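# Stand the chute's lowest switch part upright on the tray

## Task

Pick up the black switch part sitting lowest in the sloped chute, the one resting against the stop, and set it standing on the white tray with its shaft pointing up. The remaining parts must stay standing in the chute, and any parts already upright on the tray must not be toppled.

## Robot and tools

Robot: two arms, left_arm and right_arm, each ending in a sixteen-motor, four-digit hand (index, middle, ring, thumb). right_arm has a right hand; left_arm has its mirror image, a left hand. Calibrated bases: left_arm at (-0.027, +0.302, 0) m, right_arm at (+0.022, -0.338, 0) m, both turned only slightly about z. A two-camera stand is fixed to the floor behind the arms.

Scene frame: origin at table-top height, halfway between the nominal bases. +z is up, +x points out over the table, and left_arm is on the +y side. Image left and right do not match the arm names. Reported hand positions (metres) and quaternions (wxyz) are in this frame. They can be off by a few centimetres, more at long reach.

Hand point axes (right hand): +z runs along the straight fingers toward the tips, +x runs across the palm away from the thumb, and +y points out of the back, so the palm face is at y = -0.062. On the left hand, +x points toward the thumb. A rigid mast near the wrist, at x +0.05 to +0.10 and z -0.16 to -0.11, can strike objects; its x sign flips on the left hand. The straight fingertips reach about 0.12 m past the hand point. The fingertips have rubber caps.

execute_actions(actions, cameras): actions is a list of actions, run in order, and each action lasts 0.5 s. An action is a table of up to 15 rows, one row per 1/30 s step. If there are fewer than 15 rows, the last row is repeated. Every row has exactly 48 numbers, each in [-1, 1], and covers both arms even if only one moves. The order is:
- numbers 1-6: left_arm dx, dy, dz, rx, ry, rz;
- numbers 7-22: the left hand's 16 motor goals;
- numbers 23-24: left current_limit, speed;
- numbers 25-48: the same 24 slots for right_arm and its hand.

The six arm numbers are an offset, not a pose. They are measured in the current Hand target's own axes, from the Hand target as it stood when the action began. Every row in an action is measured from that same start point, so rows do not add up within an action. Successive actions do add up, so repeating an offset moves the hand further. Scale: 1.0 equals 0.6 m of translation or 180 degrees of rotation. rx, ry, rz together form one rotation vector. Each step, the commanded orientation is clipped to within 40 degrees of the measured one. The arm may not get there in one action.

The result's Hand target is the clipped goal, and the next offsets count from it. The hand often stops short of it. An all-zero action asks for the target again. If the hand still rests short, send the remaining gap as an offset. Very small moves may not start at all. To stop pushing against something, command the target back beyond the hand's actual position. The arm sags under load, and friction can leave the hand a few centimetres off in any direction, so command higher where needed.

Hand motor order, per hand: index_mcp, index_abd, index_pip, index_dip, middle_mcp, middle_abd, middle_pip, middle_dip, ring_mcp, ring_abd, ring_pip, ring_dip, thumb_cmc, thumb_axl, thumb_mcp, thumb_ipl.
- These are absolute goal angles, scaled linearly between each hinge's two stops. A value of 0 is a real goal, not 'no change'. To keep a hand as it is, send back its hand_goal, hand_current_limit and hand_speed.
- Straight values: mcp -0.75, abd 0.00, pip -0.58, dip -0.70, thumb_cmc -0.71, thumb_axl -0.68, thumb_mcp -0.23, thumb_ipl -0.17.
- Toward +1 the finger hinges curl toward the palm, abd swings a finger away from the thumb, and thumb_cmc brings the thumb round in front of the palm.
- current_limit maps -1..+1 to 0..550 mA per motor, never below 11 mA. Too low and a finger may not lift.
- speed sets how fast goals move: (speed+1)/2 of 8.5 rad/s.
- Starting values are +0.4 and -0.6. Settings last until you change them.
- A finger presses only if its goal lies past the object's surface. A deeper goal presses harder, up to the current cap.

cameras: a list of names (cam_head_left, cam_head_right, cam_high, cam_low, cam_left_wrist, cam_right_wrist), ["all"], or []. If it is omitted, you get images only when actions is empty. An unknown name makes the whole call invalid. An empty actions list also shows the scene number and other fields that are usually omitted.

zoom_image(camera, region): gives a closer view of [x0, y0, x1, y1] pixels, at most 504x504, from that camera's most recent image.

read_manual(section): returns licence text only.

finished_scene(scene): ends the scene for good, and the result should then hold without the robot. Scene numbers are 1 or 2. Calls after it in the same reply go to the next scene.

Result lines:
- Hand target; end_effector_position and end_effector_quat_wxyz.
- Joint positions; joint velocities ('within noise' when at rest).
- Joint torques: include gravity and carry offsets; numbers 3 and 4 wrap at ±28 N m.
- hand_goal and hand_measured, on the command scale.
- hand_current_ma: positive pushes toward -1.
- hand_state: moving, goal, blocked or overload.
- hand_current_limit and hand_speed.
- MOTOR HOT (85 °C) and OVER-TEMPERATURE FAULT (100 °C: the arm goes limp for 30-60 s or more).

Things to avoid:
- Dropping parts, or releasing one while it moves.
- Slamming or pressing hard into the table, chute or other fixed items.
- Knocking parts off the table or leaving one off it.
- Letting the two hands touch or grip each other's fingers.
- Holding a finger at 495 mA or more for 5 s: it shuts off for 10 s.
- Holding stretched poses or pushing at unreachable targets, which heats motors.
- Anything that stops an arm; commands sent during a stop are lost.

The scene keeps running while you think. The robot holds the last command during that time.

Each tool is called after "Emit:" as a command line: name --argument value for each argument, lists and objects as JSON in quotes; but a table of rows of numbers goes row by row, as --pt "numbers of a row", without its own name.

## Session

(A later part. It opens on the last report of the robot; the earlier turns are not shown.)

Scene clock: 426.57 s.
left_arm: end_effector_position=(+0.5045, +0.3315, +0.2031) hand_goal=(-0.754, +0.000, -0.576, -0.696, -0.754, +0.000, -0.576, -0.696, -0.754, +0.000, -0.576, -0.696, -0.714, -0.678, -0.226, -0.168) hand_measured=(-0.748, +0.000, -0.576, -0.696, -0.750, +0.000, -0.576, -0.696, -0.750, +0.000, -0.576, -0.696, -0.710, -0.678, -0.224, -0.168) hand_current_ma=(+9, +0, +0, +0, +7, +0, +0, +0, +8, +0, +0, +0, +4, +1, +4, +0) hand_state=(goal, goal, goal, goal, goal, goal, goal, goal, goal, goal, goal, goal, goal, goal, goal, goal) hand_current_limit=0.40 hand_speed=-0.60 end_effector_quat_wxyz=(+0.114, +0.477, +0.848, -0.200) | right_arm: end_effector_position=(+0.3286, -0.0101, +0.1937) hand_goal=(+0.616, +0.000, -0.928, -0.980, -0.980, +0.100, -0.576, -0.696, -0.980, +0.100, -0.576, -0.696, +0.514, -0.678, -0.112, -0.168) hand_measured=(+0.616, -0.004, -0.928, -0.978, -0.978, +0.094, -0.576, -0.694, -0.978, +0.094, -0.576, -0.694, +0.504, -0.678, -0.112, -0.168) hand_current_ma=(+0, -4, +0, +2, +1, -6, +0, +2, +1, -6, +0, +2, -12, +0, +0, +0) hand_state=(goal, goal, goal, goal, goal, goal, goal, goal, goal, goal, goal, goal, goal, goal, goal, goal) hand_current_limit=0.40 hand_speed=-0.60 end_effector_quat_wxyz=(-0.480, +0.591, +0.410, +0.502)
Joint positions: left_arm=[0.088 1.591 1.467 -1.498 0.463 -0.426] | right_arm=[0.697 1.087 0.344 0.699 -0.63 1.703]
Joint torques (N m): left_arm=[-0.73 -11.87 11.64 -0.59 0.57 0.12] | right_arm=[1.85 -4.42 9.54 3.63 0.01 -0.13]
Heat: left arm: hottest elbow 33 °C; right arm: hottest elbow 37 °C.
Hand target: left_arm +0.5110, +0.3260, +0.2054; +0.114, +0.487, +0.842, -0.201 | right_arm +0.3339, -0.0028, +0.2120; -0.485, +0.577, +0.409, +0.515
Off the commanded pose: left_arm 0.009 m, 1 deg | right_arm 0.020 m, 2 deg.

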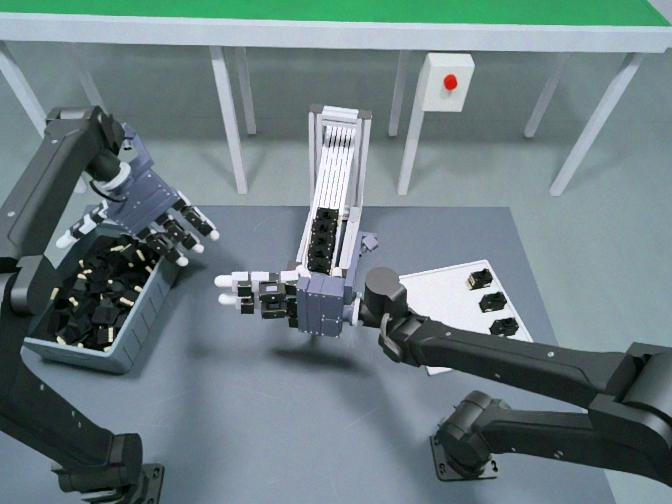

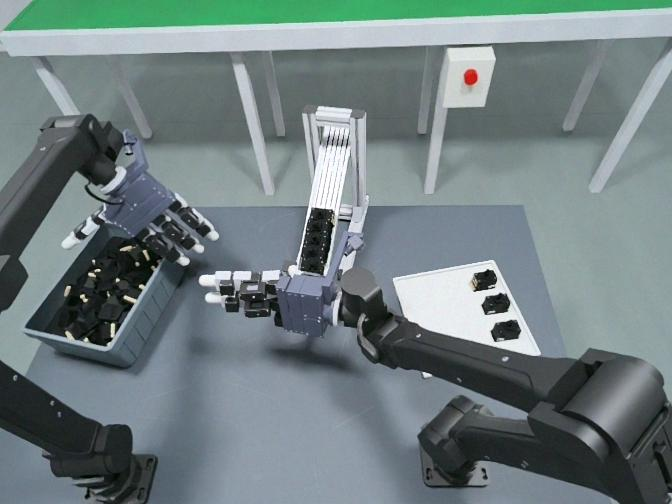

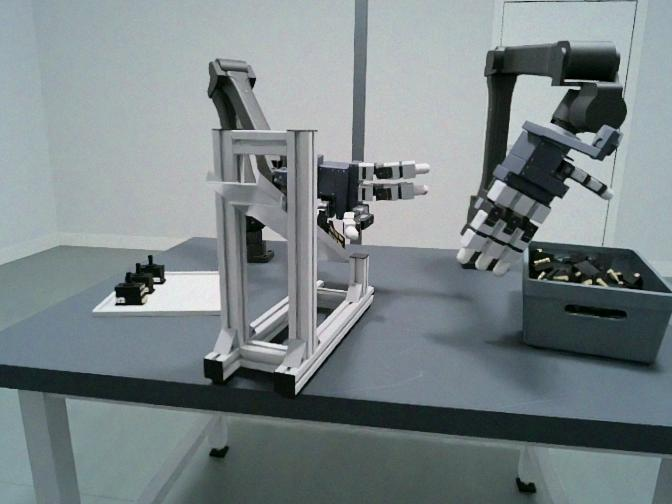

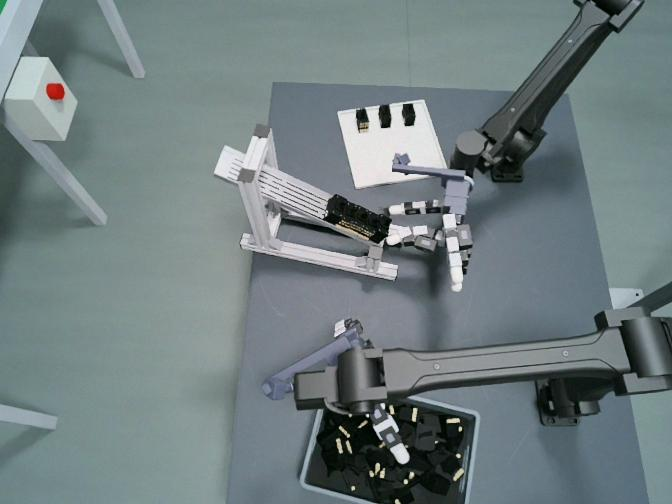

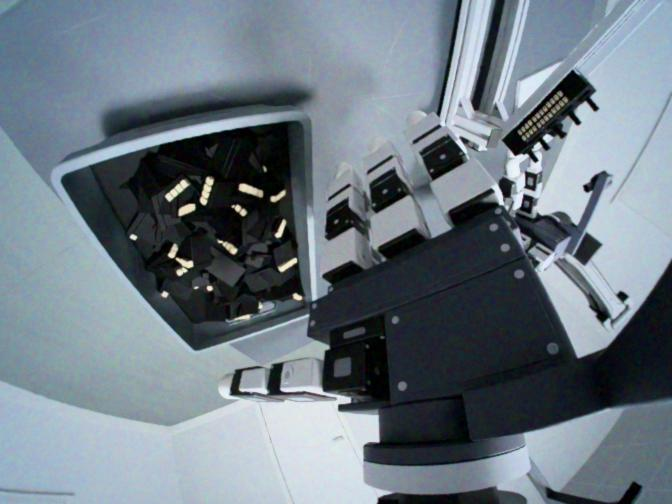

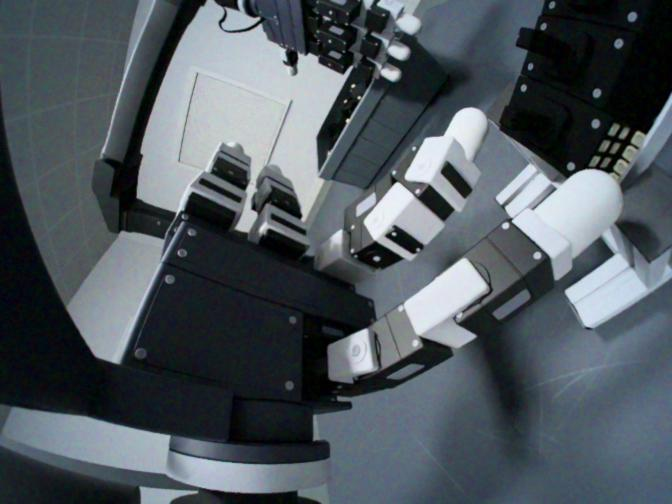

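Emit:
execute_actions --actions '[[[0,0,0,0,0,0,-0.754,0,-0.576,-0.696,-0.754,0,-0.576,-0.696,-0.754,0,-0.576,-0.696,-0.714,-0.678,-0.226,-0.168,0.4,-0.6,0.0183,0.0123,0.013,0,0,0,0.616,0,-0.927,-0.98,-0.98,0.1,-0.576,-0.696,-0.98,0.1,-0.576,-0.696,0.514,-0.678,-0.112,-0.168,0.4,-0.6]]]' --cameras '["cam_head_left","cam_left_wrist","cam_right_wrist"]'

Emit:
zoom_image --camera "cam_left_wrist" --region '[480, 100, 620, 230]'

Emit:
zoom_image --camera "cam_head_left" --region '[280, 220, 360, 300]'

Emit:
zoom_image --camera "cam_right_wrist" --region '[420, 80, 660, 280]'

Scene clock: 439.87 s.
left_arm: end_effector_position=(+0.5045, +0.3315, +0.2031) hand_goal=(-0.754, +0.000, -0.576, -0.696, -0.754, +0.000, -0.576, -0.696, -0.754, +0.000, -0.576, -0.696, -0.714, -0.678, -0.226, -0.168) hand_measured=(-0.748, +0.000, -0.576, -0.696, -0.750, +0.000, -0.576, -0.696, -0.750, +0.000, -0.576, -0.696, -0.710, -0.678, -0.224, -0.168) hand_current_ma=(+9, +0, +0, +0, +7, +0, +0, +0, +8, +0, +0, +0, +4, +1, +4, +0) hand_state=(goal, goal, goal, goal, goal, goal, goal, goal, goal, goal, goal, goal, goal, goal, goal, goal) hand_current_limit=0.40 hand_speed=-0.60 end_effector_quat_wxyz=(+0.114, +0.477, +0.848, -0.200) | right_arm: end_effector_position=(+0.3344, -0.0027, +0.2104) hand_goal=(+0.616, +0.000, -0.928, -0.980, -0.980, +0.100, -0.576, -0.696, -0.980, +0.100, -0.576, -0.696, +0.514, -0.678, -0.112, -0.168) hand_measured=(+0.616, -0.004, -0.928, -0.978, -0.978, +0.094, -0.576, -0.694, -0.978, +0.094, -0.576, -0.694, +0.504, -0.678, -0.112, -0.168) hand_current_ma=(+0, -4, +0, +2, +1, -6, +0, +2, +1, -6, +0, +2, -12, +0, +0, +0) hand_state=(goal, goal, goal, goal, goal, goal, goal, goal, goal, goal, goal, goal, goal, goal, goal, goal) hand_current_limit=0.40 hand_speed=-0.60 end_effector_quat_wxyz=(-0.484, +0.580, +0.412, +0.510)
Joint positions: left_arm=[0.088 1.591 1.467 -1.498 0.463 -0.426] | right_arm=[0.697 1.087 0.377 0.694 -0.639 1.703]
Joint torques (N m): left_arm=[-0.67 -12.04 11.59 -0.58 0.58 0.11] | right_arm=[1.08 -3.72 10.29 2.54 0.05 -0.13]
Heat: left arm: hottest elbow 33 °C; right arm: hottest elbow 35 °C.
Hand target: left_arm +0.5110, +0.3260, +0.2054; +0.114, +0.487, +0.842, -0.201 | right_arm +0.3442, +0.0030, +0.2219; -0.485, +0.577, +0.409, +0.515
Off the commanded pose: left_arm 0.009 m, 1 deg | right_arm 0.016 m, 1 deg.
Images, in order (width x height): cam_head_left 672x504, cam_left_wrist 672x504, cam_right_wrist 672x504.

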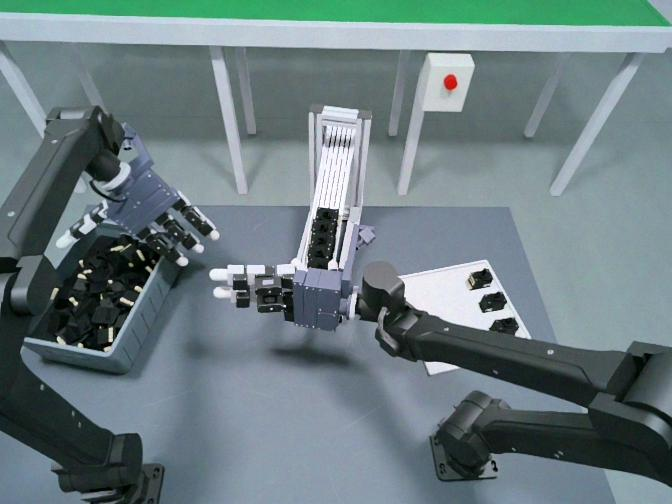

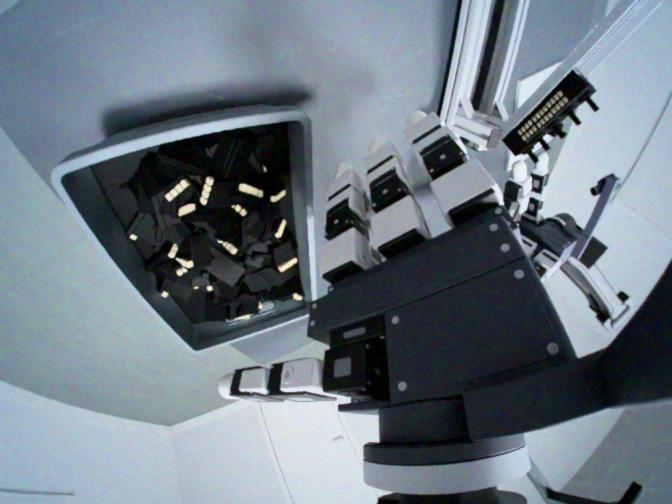

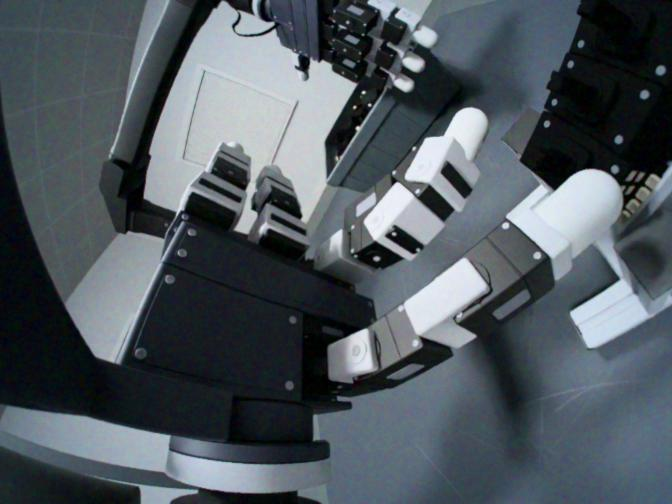

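Scaled by 3.600 from the camera's 672x504 image, which has a finer 960x720 frame.

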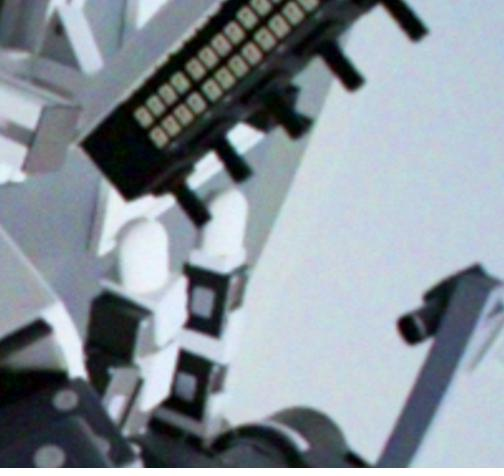

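Scaled by 6.300.

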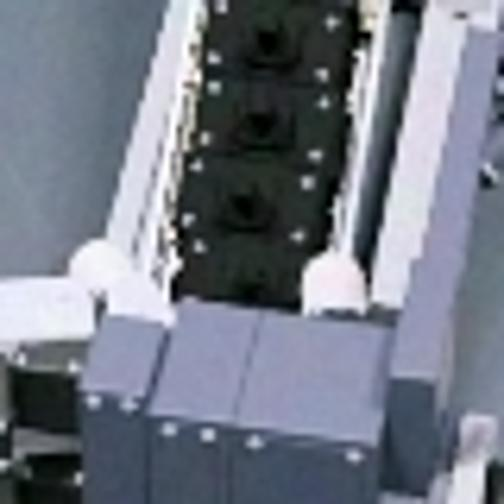

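Scaled by 2.100 from the camera's 672x504 image, which has a finer 960x720 frame.

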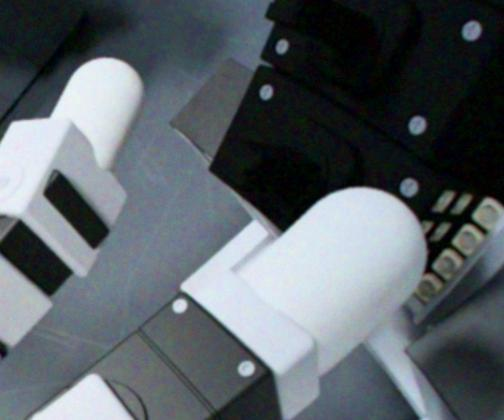

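Emit:
execute_actions --actions '[[[0,0,0,0,0,0,-0.754,0,-0.576,-0.696,-0.754,0,-0.576,-0.696,-0.754,0,-0.576,-0.696,-0.714,-0.678,-0.226,-0.168,0.4,-0.6,0,0,0,0,0,0,0.76,0,-0.927,-0.98,-0.98,0.1,-0.576,-0.696,-0.98,0.1,-0.576,-0.696,0.514,-0.678,-0.04,-0.168,0.4,-0.9]]]' --cameras '["cam_head_left","cam_left_wrist","cam_right_wrist"]'

Emit:
zoom_image --camera "cam_left_wrist" --region '[480, 100, 620, 230]'

Emit:
zoom_image --camera "cam_head_left" --region '[280, 220, 360, 300]'

Emit:
zoom_image --camera "cam_right_wrist" --region '[420, 80, 660, 280]'

Scene clock: 450.23 s.
left_arm: end_effector_position=(+0.5045, +0.3315, +0.2031) hand_goal=(-0.754, +0.000, -0.576, -0.696, -0.754, +0.000, -0.576, -0.696, -0.754, +0.000, -0.576, -0.696, -0.714, -0.678, -0.226, -0.168) hand_measured=(-0.748, +0.000, -0.576, -0.696, -0.750, +0.000, -0.576, -0.696, -0.750, +0.000, -0.576, -0.696, -0.710, -0.678, -0.224, -0.168) hand_current_ma=(+9, +0, +0, +0, +7, +0, +0, +0, +8, +0, +0, +0, +4, +1, +4, +0) hand_state=(goal, goal, goal, goal, goal, goal, goal, goal, goal, goal, goal, goal, goal, goal, goal, goal) hand_current_limit=0.40 hand_speed=-0.60 end_effector_quat_wxyz=(+0.114, +0.477, +0.848, -0.200) | right_arm: end_effector_position=(+0.3344, -0.0027, +0.2104) hand_goal=(+0.760, +0.000, -0.928, -0.980, -0.980, +0.100, -0.576, -0.696, -0.980, +0.100, -0.576, -0.696, +0.514, -0.678, -0.040, -0.168) hand_measured=(+0.756, -0.004, -0.928, -0.978, -0.978, +0.094, -0.576, -0.694, -0.978, +0.094, -0.576, -0.694, +0.504, -0.678, -0.042, -0.168) hand_current_ma=(-3, -4, +0, +2, +1, -6, +0, +2, +1, -6, +0, +2, -12, +0, -3, +0) hand_state=(goal, goal, goal, goal, goal, goal, goal, goal, goal, goal, goal, goal, goal, goal, goal, goal) hand_current_limit=0.40 hand_speed=-0.90 end_effector_quat_wxyz=(-0.484, +0.580, +0.412, +0.510)
Joint positions: left_arm=[0.088 1.591 1.467 -1.498 0.463 -0.426] | right_arm=[0.697 1.087 0.377 0.694 -0.639 1.703]
Joint torques (N m): left_arm=[-0.67 -11.99 11.62 -0.55 0.58 0.11] | right_arm=[1.03 -3.49 10.28 2.61 0.03 -0.13]
Heat: left arm: hottest elbow 33 °C; right arm: hottest elbow 35 °C.
Hand target: left_arm +0.5110, +0.3260, +0.2054; +0.114, +0.487, +0.842, -0.201 | right_arm +0.3442, +0.0030, +0.2219; -0.485, +0.577, +0.409, +0.515
Off the commanded pose: left_arm 0.009 m, 1 deg | right_arm 0.016 m, 1 deg.
Images, in order (width x height): cam_head_left 672x504, cam_left_wrist 672x504, cam_right_wrist 672x504.

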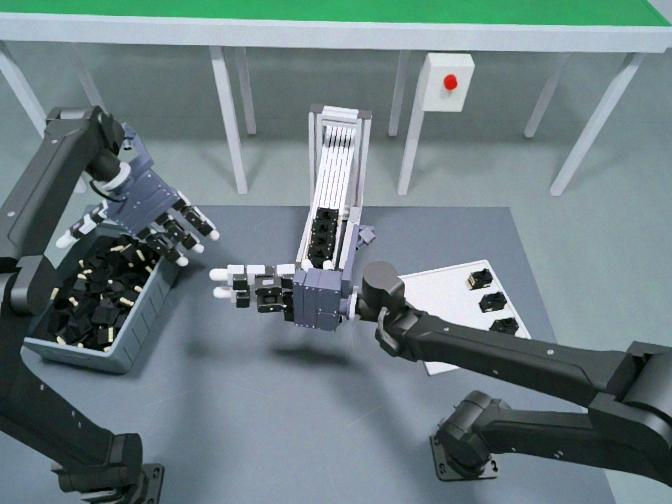

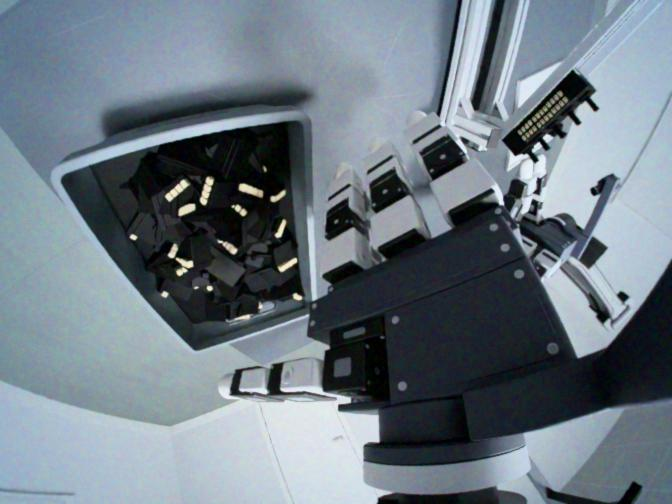

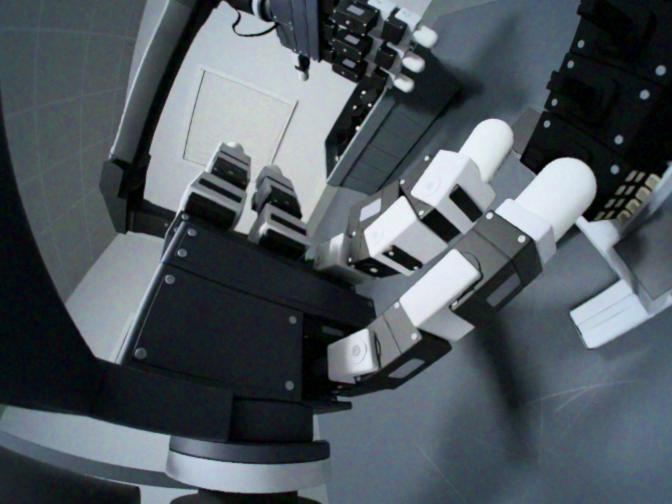

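Scaled by 3.600 from the camera's 672x504 image, which has a finer 960x720 frame.

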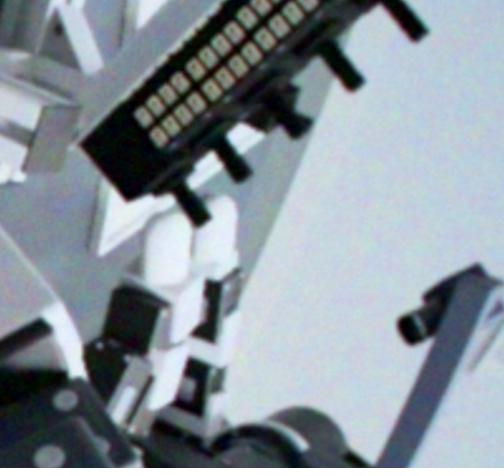

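Scaled by 6.300.

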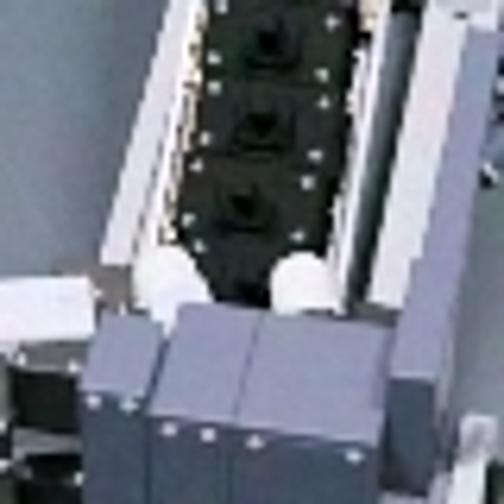

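Scaled by 2.100 from the camera's 672x504 image, which has a finer 960x720 frame.

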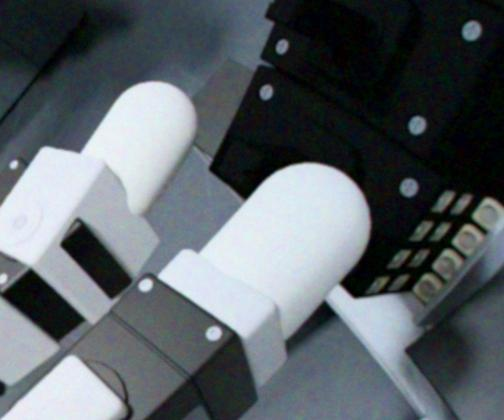

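Emit:
execute_actions --actions '[[[0,0,0,0,0,0,-0.754,0,-0.576,-0.696,-0.754,0,-0.576,-0.696,-0.754,0,-0.576,-0.696,-0.714,-0.678,-0.226,-0.168,0.4,-0.6,-0.018,0.012,0,0,0,0,0.7,0,-0.927,-0.98,-0.98,0.1,-0.576,-0.696,-0.98,0.1,-0.576,-0.696,0.514,-0.678,-0.06,-0.168,0.4,-0.9]]]' --cameras '["cam_head_left","cam_left_wrist","cam_right_wrist"]'

Emit:
zoom_image --camera "cam_left_wrist" --region '[480, 100, 620, 230]'

Emit:
zoom_image --camera "cam_right_wrist" --region '[420, 80, 660, 280]'

Scene clock: 456.20 s.
left_arm: end_effector_position=(+0.5045, +0.3315, +0.2031) hand_goal=(-0.754, +0.000, -0.576, -0.696, -0.754, +0.000, -0.576, -0.696, -0.754, +0.000, -0.576, -0.696, -0.714, -0.678, -0.226, -0.168) hand_measured=(-0.748, +0.000, -0.576, -0.696, -0.750, +0.000, -0.576, -0.696, -0.750, +0.000, -0.576, -0.696, -0.710, -0.678, -0.224, -0.168) hand_current_ma=(+9, +0, +0, +0, +7, +0, +0, +0, +8, +0, +0, +0, +4, +1, +4, +0) hand_state=(goal, goal, goal, goal, goal, goal, goal, goal, goal, goal, goal, goal, goal, goal, goal, goal) hand_current_limit=0.40 hand_speed=-0.60 end_effector_quat_wxyz=(+0.114, +0.477, +0.848, -0.200) | right_arm: end_effector_position=(+0.3402, -0.0019, +0.1980) hand_goal=(+0.700, +0.000, -0.928, -0.980, -0.980, +0.100, -0.576, -0.696, -0.980, +0.100, -0.576, -0.696, +0.514, -0.678, -0.060, -0.168) hand_measured=(+0.702, -0.004, -0.928, -0.978, -0.978, +0.094, -0.576, -0.694, -0.978, +0.094, -0.576, -0.694, +0.508, -0.678, -0.058, -0.168) hand_current_ma=(+2, -4, +0, +2, +1, -6, +0, +2, +1, -6, +0, +2, -7, +0, +3, +0) hand_state=(goal, goal, goal, goal, goal, goal, goal, goal, goal, goal, goal, goal, goal, goal, goal, goal) hand_current_limit=0.40 hand_speed=-0.90 end_effector_quat_wxyz=(-0.484, +0.585, +0.413, +0.504)
Joint positions: left_arm=[0.088 1.591 1.467 -1.498 0.463 -0.426] | right_arm=[0.683 1.136 0.377 0.728 -0.655 1.703]
Joint torques (N m): left_arm=[-0.79 -11.99 11.63 -0.58 0.58 0.12] | right_arm=[0.97 -4.07 9.39 3.58 0.05 -0.15]
Heat: left arm: hottest elbow 34 °C; right arm: hottest elbow 35 °C.
Hand target: left_arm +0.5110, +0.3260, +0.2054; +0.114, +0.487, +0.842, -0.201 | right_arm +0.3498, +0.0018, +0.2101; -0.485, +0.577, +0.409, +0.515
Off the commanded pose: left_arm 0.009 m, 1 deg | right_arm 0.016 m, 2 deg.
Images, in order (width x height): cam_head_left 672x504, cam_left_wrist 672x504, cam_right_wrist 672x504.

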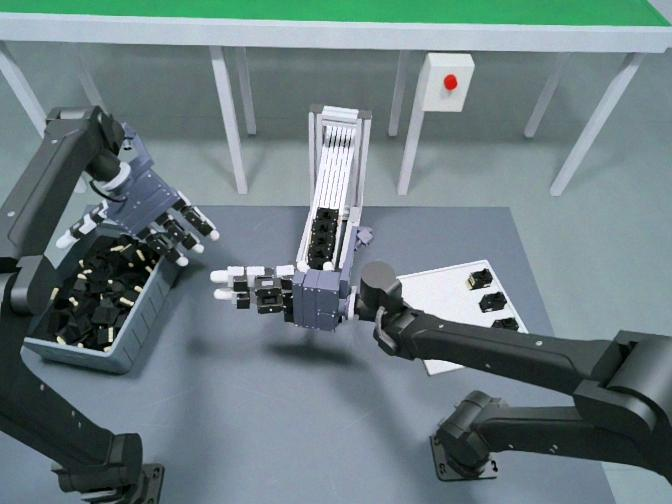

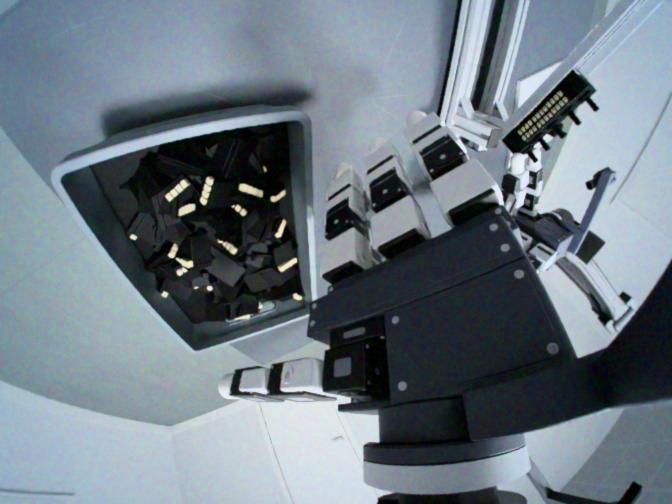

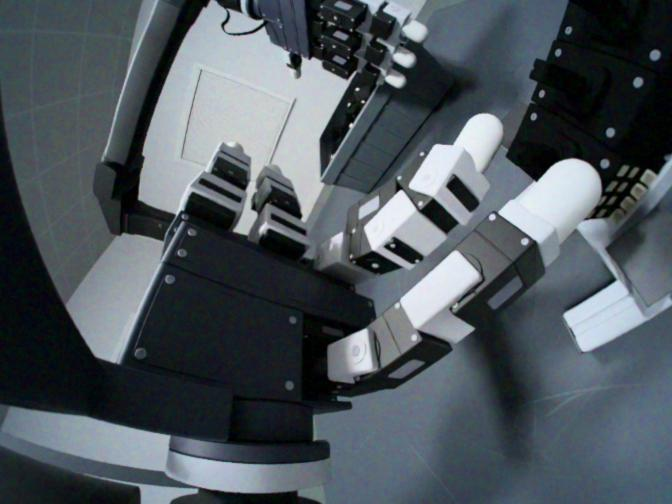

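Scaled by 3.600 from the camera's 672x504 image, which has a finer 960x720 frame.

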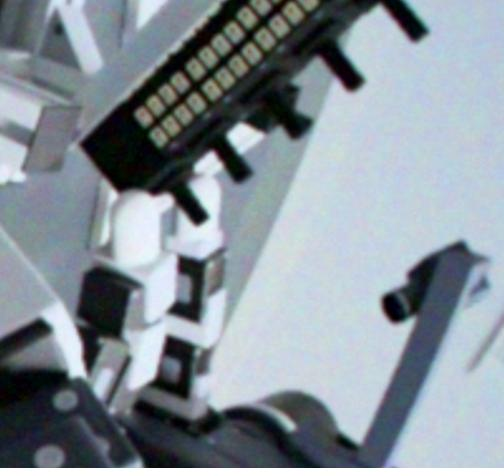

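Scaled by 2.100 from the camera's 672x504 image, which has a finer 960x720 frame.

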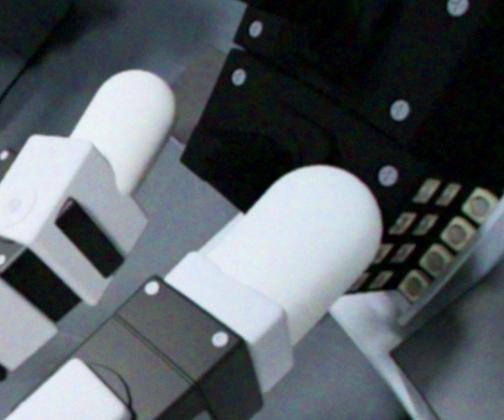

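Emit:
execute_actions --actions '[[[0,0,0,0,0,0,-0.754,0,-0.576,-0.696,-0.754,0,-0.576,-0.696,-0.754,0,-0.576,-0.696,-0.714,-0.678,-0.226,-0.168,0.4,-0.6,0.006,0.0115,0,0,0,0,0.7,0,-0.927,-0.98,-0.98,0.1,-0.576,-0.696,-0.98,0.1,-0.576,-0.696,0.514,-0.678,-0.06,-0.168,0.4,-0.9]]]' --cameras '["cam_head_left","cam_left_wrist","cam_right_wrist"]'

Emit:
zoom_image --camera "cam_left_wrist" --region '[480, 100, 620, 230]'

Emit:
zoom_image --camera "cam_right_wrist" --region '[420, 80, 660, 280]'

Emit:
zoom_image --camera "cam_head_left" --region '[280, 220, 360, 300]'

Scene clock: 462.53 s.
left_arm: end_effector_position=(+0.5045, +0.3315, +0.2031) hand_goal=(-0.754, +0.000, -0.576, -0.696, -0.754, +0.000, -0.576, -0.696, -0.754, +0.000, -0.576, -0.696, -0.714, -0.678, -0.226, -0.168) hand_measured=(-0.748, +0.000, -0.576, -0.696, -0.750, +0.000, -0.576, -0.696, -0.750, +0.000, -0.576, -0.696, -0.710, -0.678, -0.224, -0.168) hand_current_ma=(+9, +0, +0, +0, +7, +0, +0, +0, +8, +0, +0, +0, +4, +1, +4, +0) hand_state=(goal, goal, goal, goal, goal, goal, goal, goal, goal, goal, goal, goal, goal, goal, goal, goal) hand_current_limit=0.40 hand_speed=-0.60 end_effector_quat_wxyz=(+0.114, +0.477, +0.848, -0.200) | right_arm: end_effector_position=(+0.3418, -0.0042, +0.1980) hand_goal=(+0.700, +0.000, -0.928, -0.980, -0.980, +0.100, -0.576, -0.696, -0.980, +0.100, -0.576, -0.696, +0.514, -0.678, -0.060, -0.168) hand_measured=(+0.702, -0.004, -0.928, -0.978, -0.978, +0.094, -0.576, -0.694, -0.978, +0.094, -0.576, -0.694, +0.508, -0.678, -0.052, -0.164) hand_current_ma=(+1, -4, +0, +2, +1, -6, +0, +2, +1, -6, +0, +2, -7, +0, +12, +4) hand_state=(goal, goal, goal, goal, goal, goal, goal, goal, goal, goal, goal, goal, goal, goal, goal, goal) hand_current_limit=0.40 hand_speed=-0.90 end_effector_quat_wxyz=(-0.486, +0.583, +0.414, +0.502)
Joint positions: left_arm=[0.088 1.591 1.467 -1.498 0.463 -0.426] | right_arm=[0.667 1.136 0.377 0.728 -0.678 1.703]
Joint torques (N m): left_arm=[-0.73 -11.99 11.64 -0.58 0.58 0.12] | right_arm=[0.5 -3.43 10.37 3.26 0.15 -0.15]
Heat: left arm: hottest elbow 34 °C; right arm: hottest elbow 35 °C.
Hand target: left_arm +0.5110, +0.3260, +0.2054; +0.114, +0.487, +0.842, -0.201 | right_arm +0.3569, +0.0004, +0.2128; -0.485, +0.577, +0.409, +0.515
Off the commanded pose: left_arm 0.009 m, 1 deg | right_arm 0.022 m, 2 deg.
Images, in order (width x height): cam_head_left 672x504, cam_left_wrist 672x504, cam_right_wrist 672x504.

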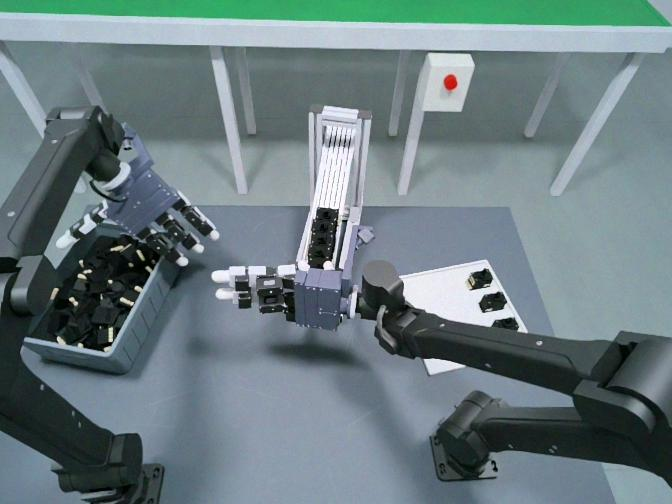

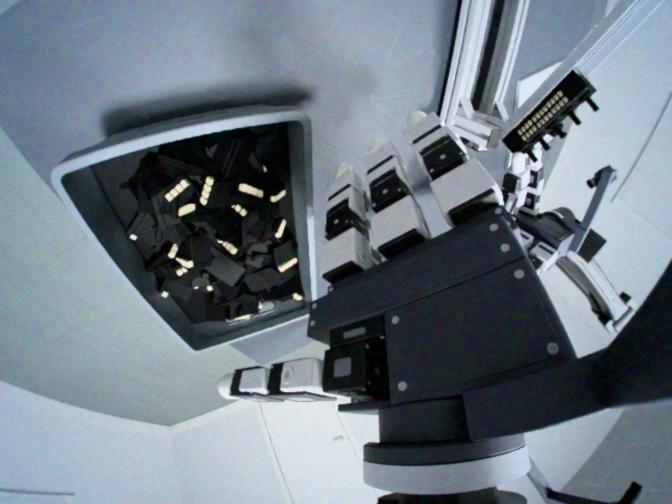

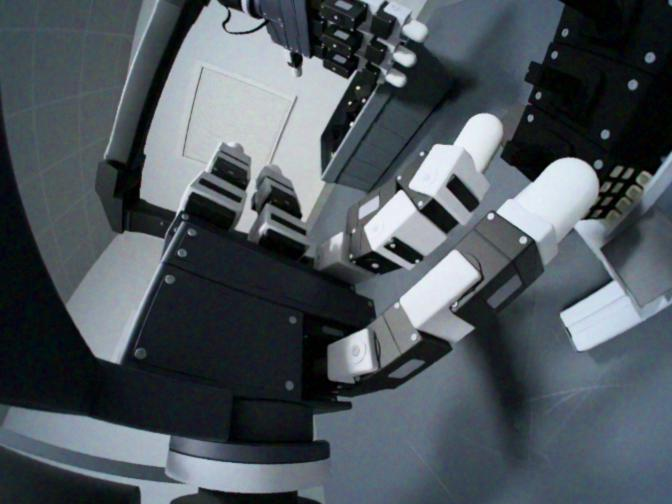

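Scaled by 3.600 from the camera's 672x504 image, which has a finer 960x720 frame.

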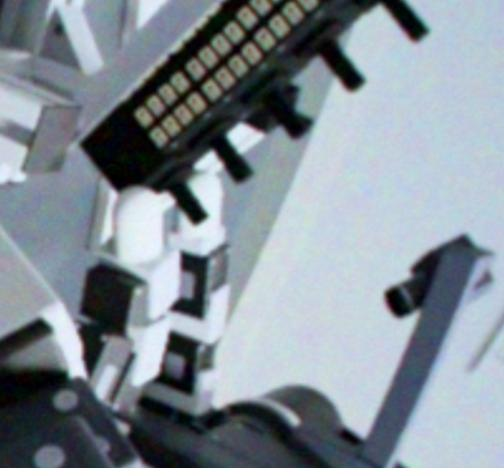

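Scaled by 2.100 from the camera's 672x504 image, which has a finer 960x720 frame.

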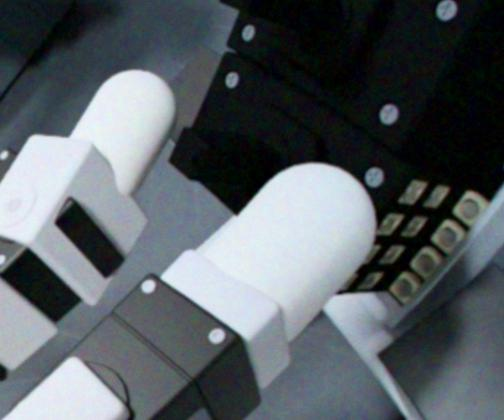

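Scaled by 6.300.

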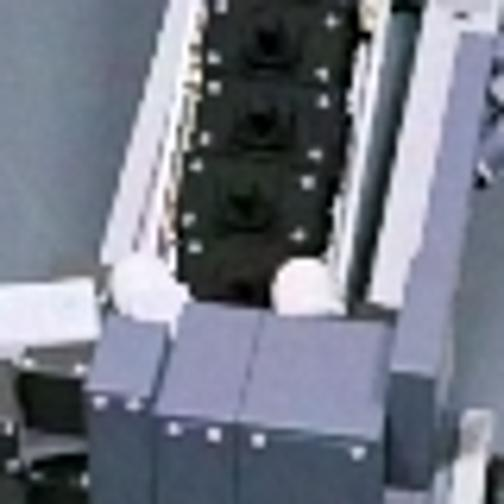

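Emit:
execute_actions --actions '[[[0,0,0,0,0,0,-0.754,0,-0.576,-0.696,-0.754,0,-0.576,-0.696,-0.754,0,-0.576,-0.696,-0.714,-0.678,-0.226,-0.168,0.4,-0.6,0.006,0.0133,0.004,0,0,0,0.7,0,-0.927,-0.98,-0.98,0.1,-0.576,-0.696,-0.98,0.1,-0.576,-0.696,0.514,-0.678,-0.06,-0.168,0.4,-0.9]]]' --cameras '["cam_head_left","cam_left_wrist","cam_right_wrist"]'

Emit:
zoom_image --camera "cam_left_wrist" --region '[480, 100, 620, 230]'

Emit:
zoom_image --camera "cam_right_wrist" --region '[420, 80, 660, 280]'

Emit:
zoom_image --camera "cam_head_left" --region '[280, 220, 360, 300]'

Scene clock: 467.23 s.
left_arm: end_effector_position=(+0.5045, +0.3315, +0.2031) hand_goal=(-0.754, +0.000, -0.576, -0.696, -0.754, +0.000, -0.576, -0.696, -0.754, +0.000, -0.576, -0.696, -0.714, -0.678, -0.226, -0.168) hand_measured=(-0.748, +0.000, -0.576, -0.696, -0.750, +0.000, -0.576, -0.696, -0.750, +0.000, -0.576, -0.696, -0.710, -0.678, -0.224, -0.168) hand_current_ma=(+9, +0, +0, +0, +7, +0, +0, +0, +8, +0, +0, +0, +4, +1, +4, +0) hand_state=(goal, goal, goal, goal, goal, goal, goal, goal, goal, goal, goal, goal, goal, goal, goal, goal) hand_current_limit=0.40 hand_speed=-0.60 end_effector_quat_wxyz=(+0.114, +0.477, +0.848, -0.200) | right_arm: end_effector_position=(+0.3527, -0.0044, +0.2042) hand_goal=(+0.700, +0.000, -0.928, -0.980, -0.980, +0.100, -0.576, -0.696, -0.980, +0.100, -0.576, -0.696, +0.514, -0.678, -0.060, -0.168) hand_measured=(+0.702, -0.004, -0.928, -0.978, -0.978, +0.094, -0.576, -0.694, -0.978, +0.094, -0.576, -0.694, +0.508, -0.678, -0.056, -0.166) hand_current_ma=(+1, -4, +0, +2, +1, -6, +0, +2, +1, -6, +0, +2, -8, +0, +5, +4) hand_state=(goal, goal, goal, goal, goal, goal, goal, goal, goal, goal, goal, goal, goal, goal, goal, goal) hand_current_limit=0.40 hand_speed=-0.90 end_effector_quat_wxyz=(-0.485, +0.581, +0.413, +0.506)
Joint positions: left_arm=[0.088 1.591 1.467 -1.498 0.463 -0.426] | right_arm=[0.645 1.15 0.4 0.728 -0.694 1.703]
Joint torques (N m): left_arm=[-0.73 -11.99 11.62 -0.58 0.59 0.12] | right_arm=[1.03 -3.6 10.1 3.1 0.11 -0.14]
Heat: left arm: hottest elbow 34 °C; right arm: hottest elbow 35 °C.
Hand target: left_arm +0.5110, +0.3260, +0.2054; +0.114, +0.487, +0.842, -0.201 | right_arm +0.3656, +0.0012, +0.2154; -0.485, +0.577, +0.409, +0.515
Off the commanded pose: left_arm 0.009 m, 1 deg | right_arm 0.018 m, 1 deg.
Images, in order (width x height): cam_head_left 672x504, cam_left_wrist 672x504, cam_right_wrist 672x504.

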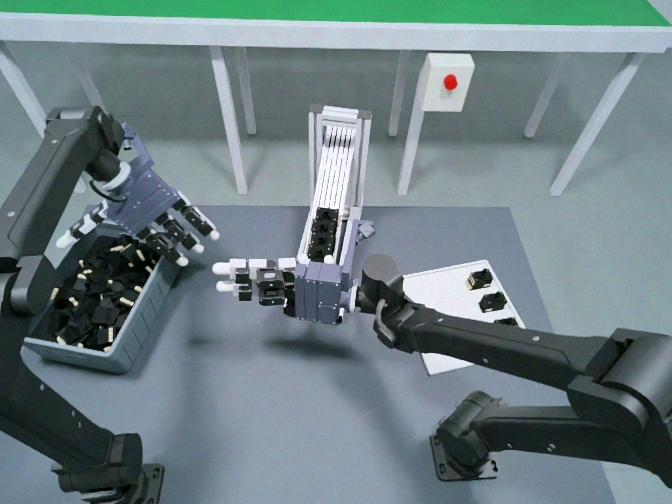

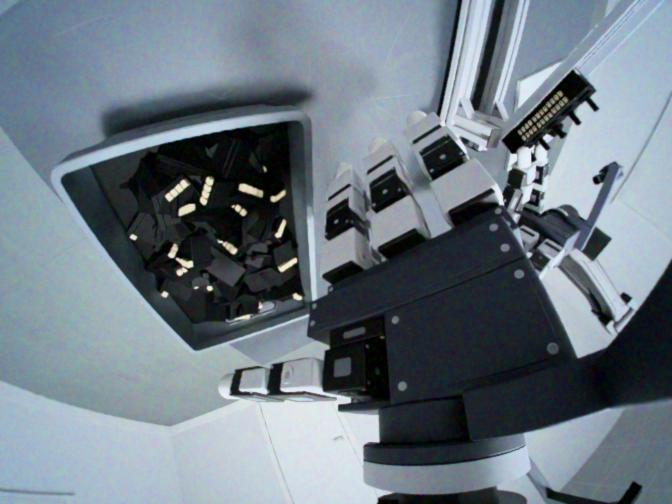

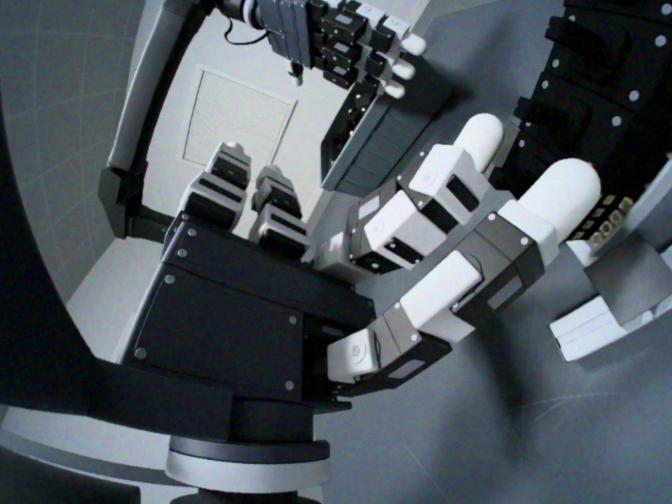

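Scaled by 3.600 from the camera's 672x504 image, which has a finer 960x720 frame.

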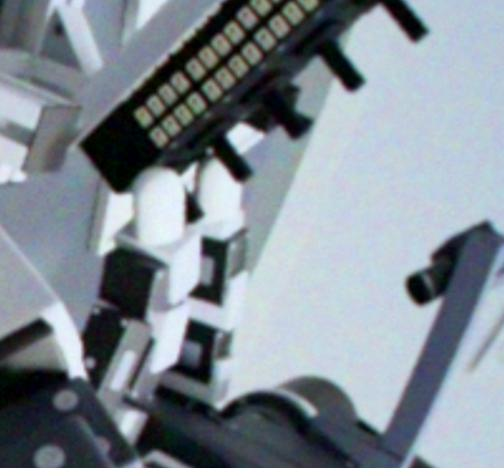

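Scaled by 2.100 from the camera's 672x504 image, which has a finer 960x720 frame.

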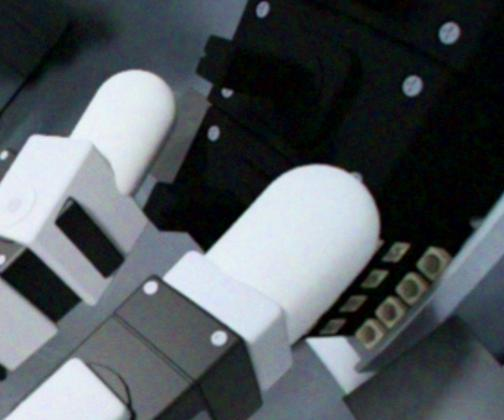

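Scaled by 6.300.

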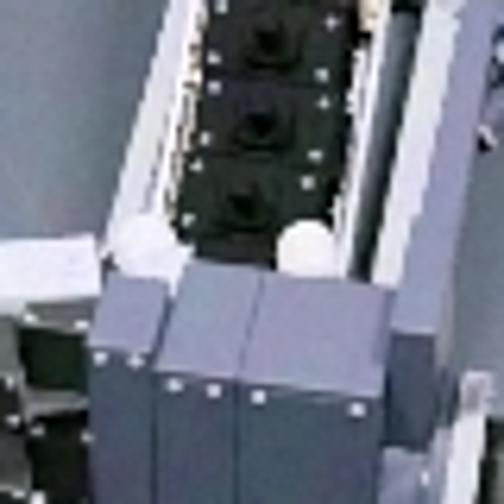

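Emit:
execute_actions --actions '[[[0,0,0,0,0,0,-0.754,0,-0.576,-0.696,-0.754,0,-0.576,-0.696,-0.754,0,-0.576,-0.696,-0.714,-0.678,-0.226,-0.168,0.4,-0.6,0.011,-0.002,0,0,0,0,0.7,0,-0.927,-0.98,-0.98,0.1,-0.576,-0.696,-0.98,0.1,-0.576,-0.696,0.514,-0.678,-0.06,-0.168,0.4,-0.9]]]' --cameras '["cam_head_left","cam_left_wrist","cam_right_wrist"]'

Emit:
zoom_image --camera "cam_left_wrist" --region '[480, 100, 620, 230]'

Emit:
zoom_image --camera "cam_right_wrist" --region '[420, 80, 660, 280]'

Emit:
zoom_image --camera "cam_head_left" --region '[280, 220, 360, 300]'

Scene clock: 472.63 s.
left_arm: end_effector_position=(+0.5045, +0.3315, +0.2031) hand_goal=(-0.754, +0.000, -0.576, -0.696, -0.754, +0.000, -0.576, -0.696, -0.754, +0.000, -0.576, -0.696, -0.714, -0.678, -0.226, -0.168) hand_measured=(-0.748, +0.000, -0.576, -0.696, -0.750, +0.000, -0.576, -0.696, -0.750, +0.000, -0.576, -0.696, -0.710, -0.678, -0.224, -0.168) hand_current_ma=(+9, +0, +0, +0, +7, +0, +0, +0, +8, +0, +0, +0, +4, +1, +4, +0) hand_state=(goal, goal, goal, goal, goal, goal, goal, goal, goal, goal, goal, goal, goal, goal, goal, goal) hand_current_limit=0.40 hand_speed=-0.60 end_effector_quat_wxyz=(+0.114, +0.477, +0.848, -0.200) | right_arm: end_effector_position=(+0.3539, -0.0035, +0.2047) hand_goal=(+0.700, +0.000, -0.928, -0.980, -0.980, +0.100, -0.576, -0.696, -0.980, +0.100, -0.576, -0.696, +0.514, -0.678, -0.060, -0.168) hand_measured=(+0.702, -0.004, -0.928, -0.978, -0.978, +0.094, -0.576, -0.694, -0.978, +0.094, -0.576, -0.694, +0.508, -0.678, -0.058, -0.166) hand_current_ma=(+1, -4, +0, +2, +1, -6, +0, +2, +1, -6, +0, +2, -7, +0, +3, +3) hand_state=(goal, goal, goal, goal, goal, goal, goal, goal, goal, goal, goal, goal, goal, goal, goal, goal) hand_current_limit=0.40 hand_speed=-0.90 end_effector_quat_wxyz=(-0.485, +0.583, +0.413, +0.505)
Joint positions: left_arm=[0.088 1.591 1.467 -1.498 0.463 -0.426] | right_arm=[0.645 1.15 0.407 0.716 -0.694 1.703]
Joint torques (N m): left_arm=[-0.73 -11.93 11.63 -0.57 0.58 0.12] | right_arm=[1.03 -5.3 10.43 2.37 0.13 -0.13]
Heat: left arm: hottest elbow 34 °C; right arm: hottest elbow 35 °C.
Hand target: left_arm +0.5110, +0.3260, +0.2054; +0.114, +0.487, +0.842, -0.201 | right_arm +0.3652, +0.0012, +0.2220; -0.485, +0.577, +0.409, +0.515
Off the commanded pose: left_arm 0.009 m, 1 deg | right_arm 0.021 m, 1 deg.
Images, in order (width x height): cam_head_left 672x504, cam_left_wrist 672x504, cam_right_wrist 672x504.

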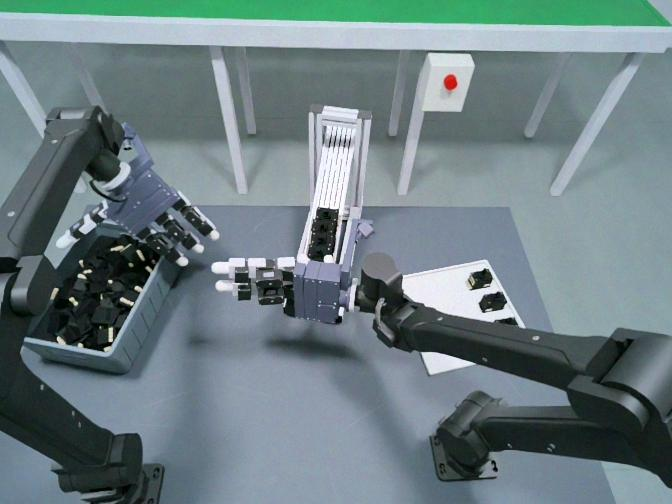

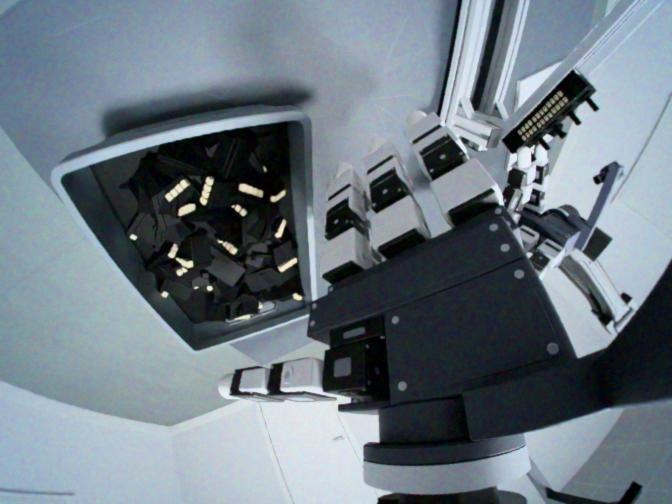

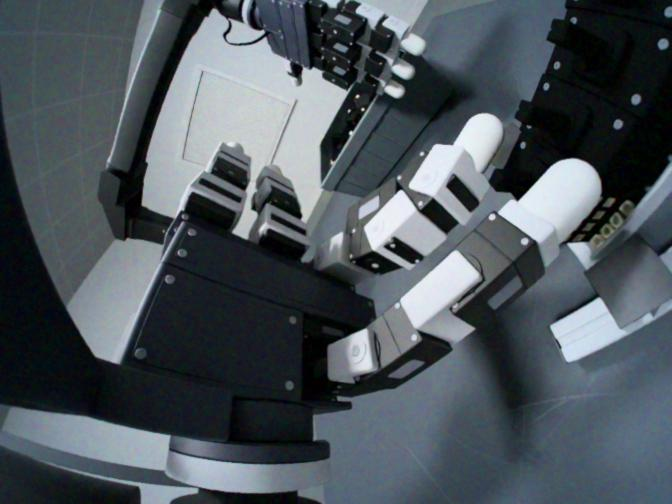

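Scaled by 3.600 from the camera's 672x504 image, which has a finer 960x720 frame.

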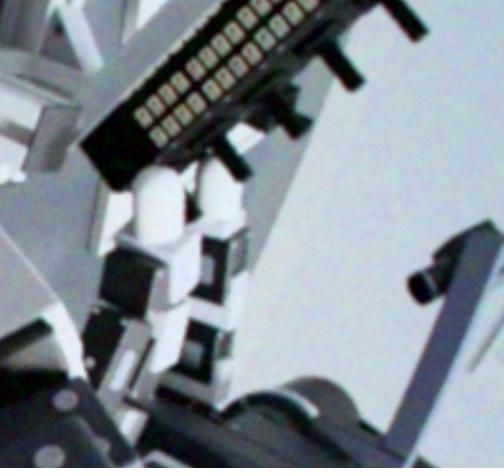

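Scaled by 2.100 from the camera's 672x504 image, which has a finer 960x720 frame.

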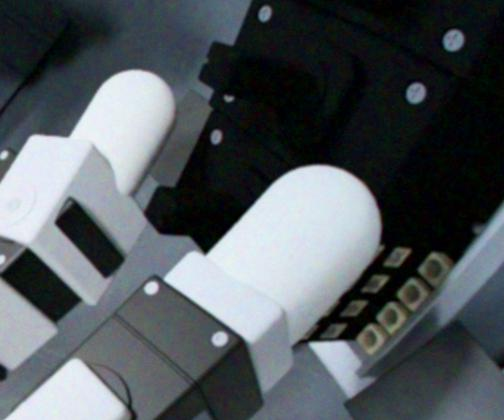

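Scaled by 6.300.

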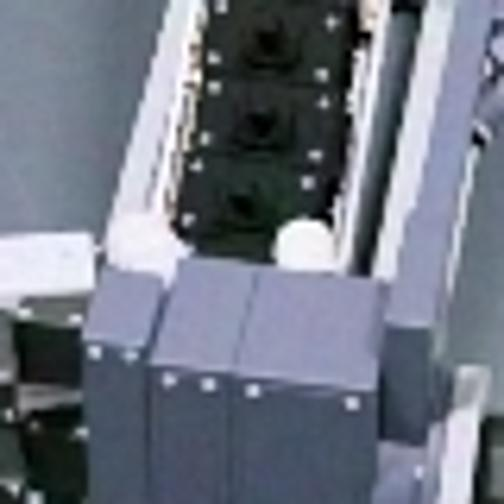

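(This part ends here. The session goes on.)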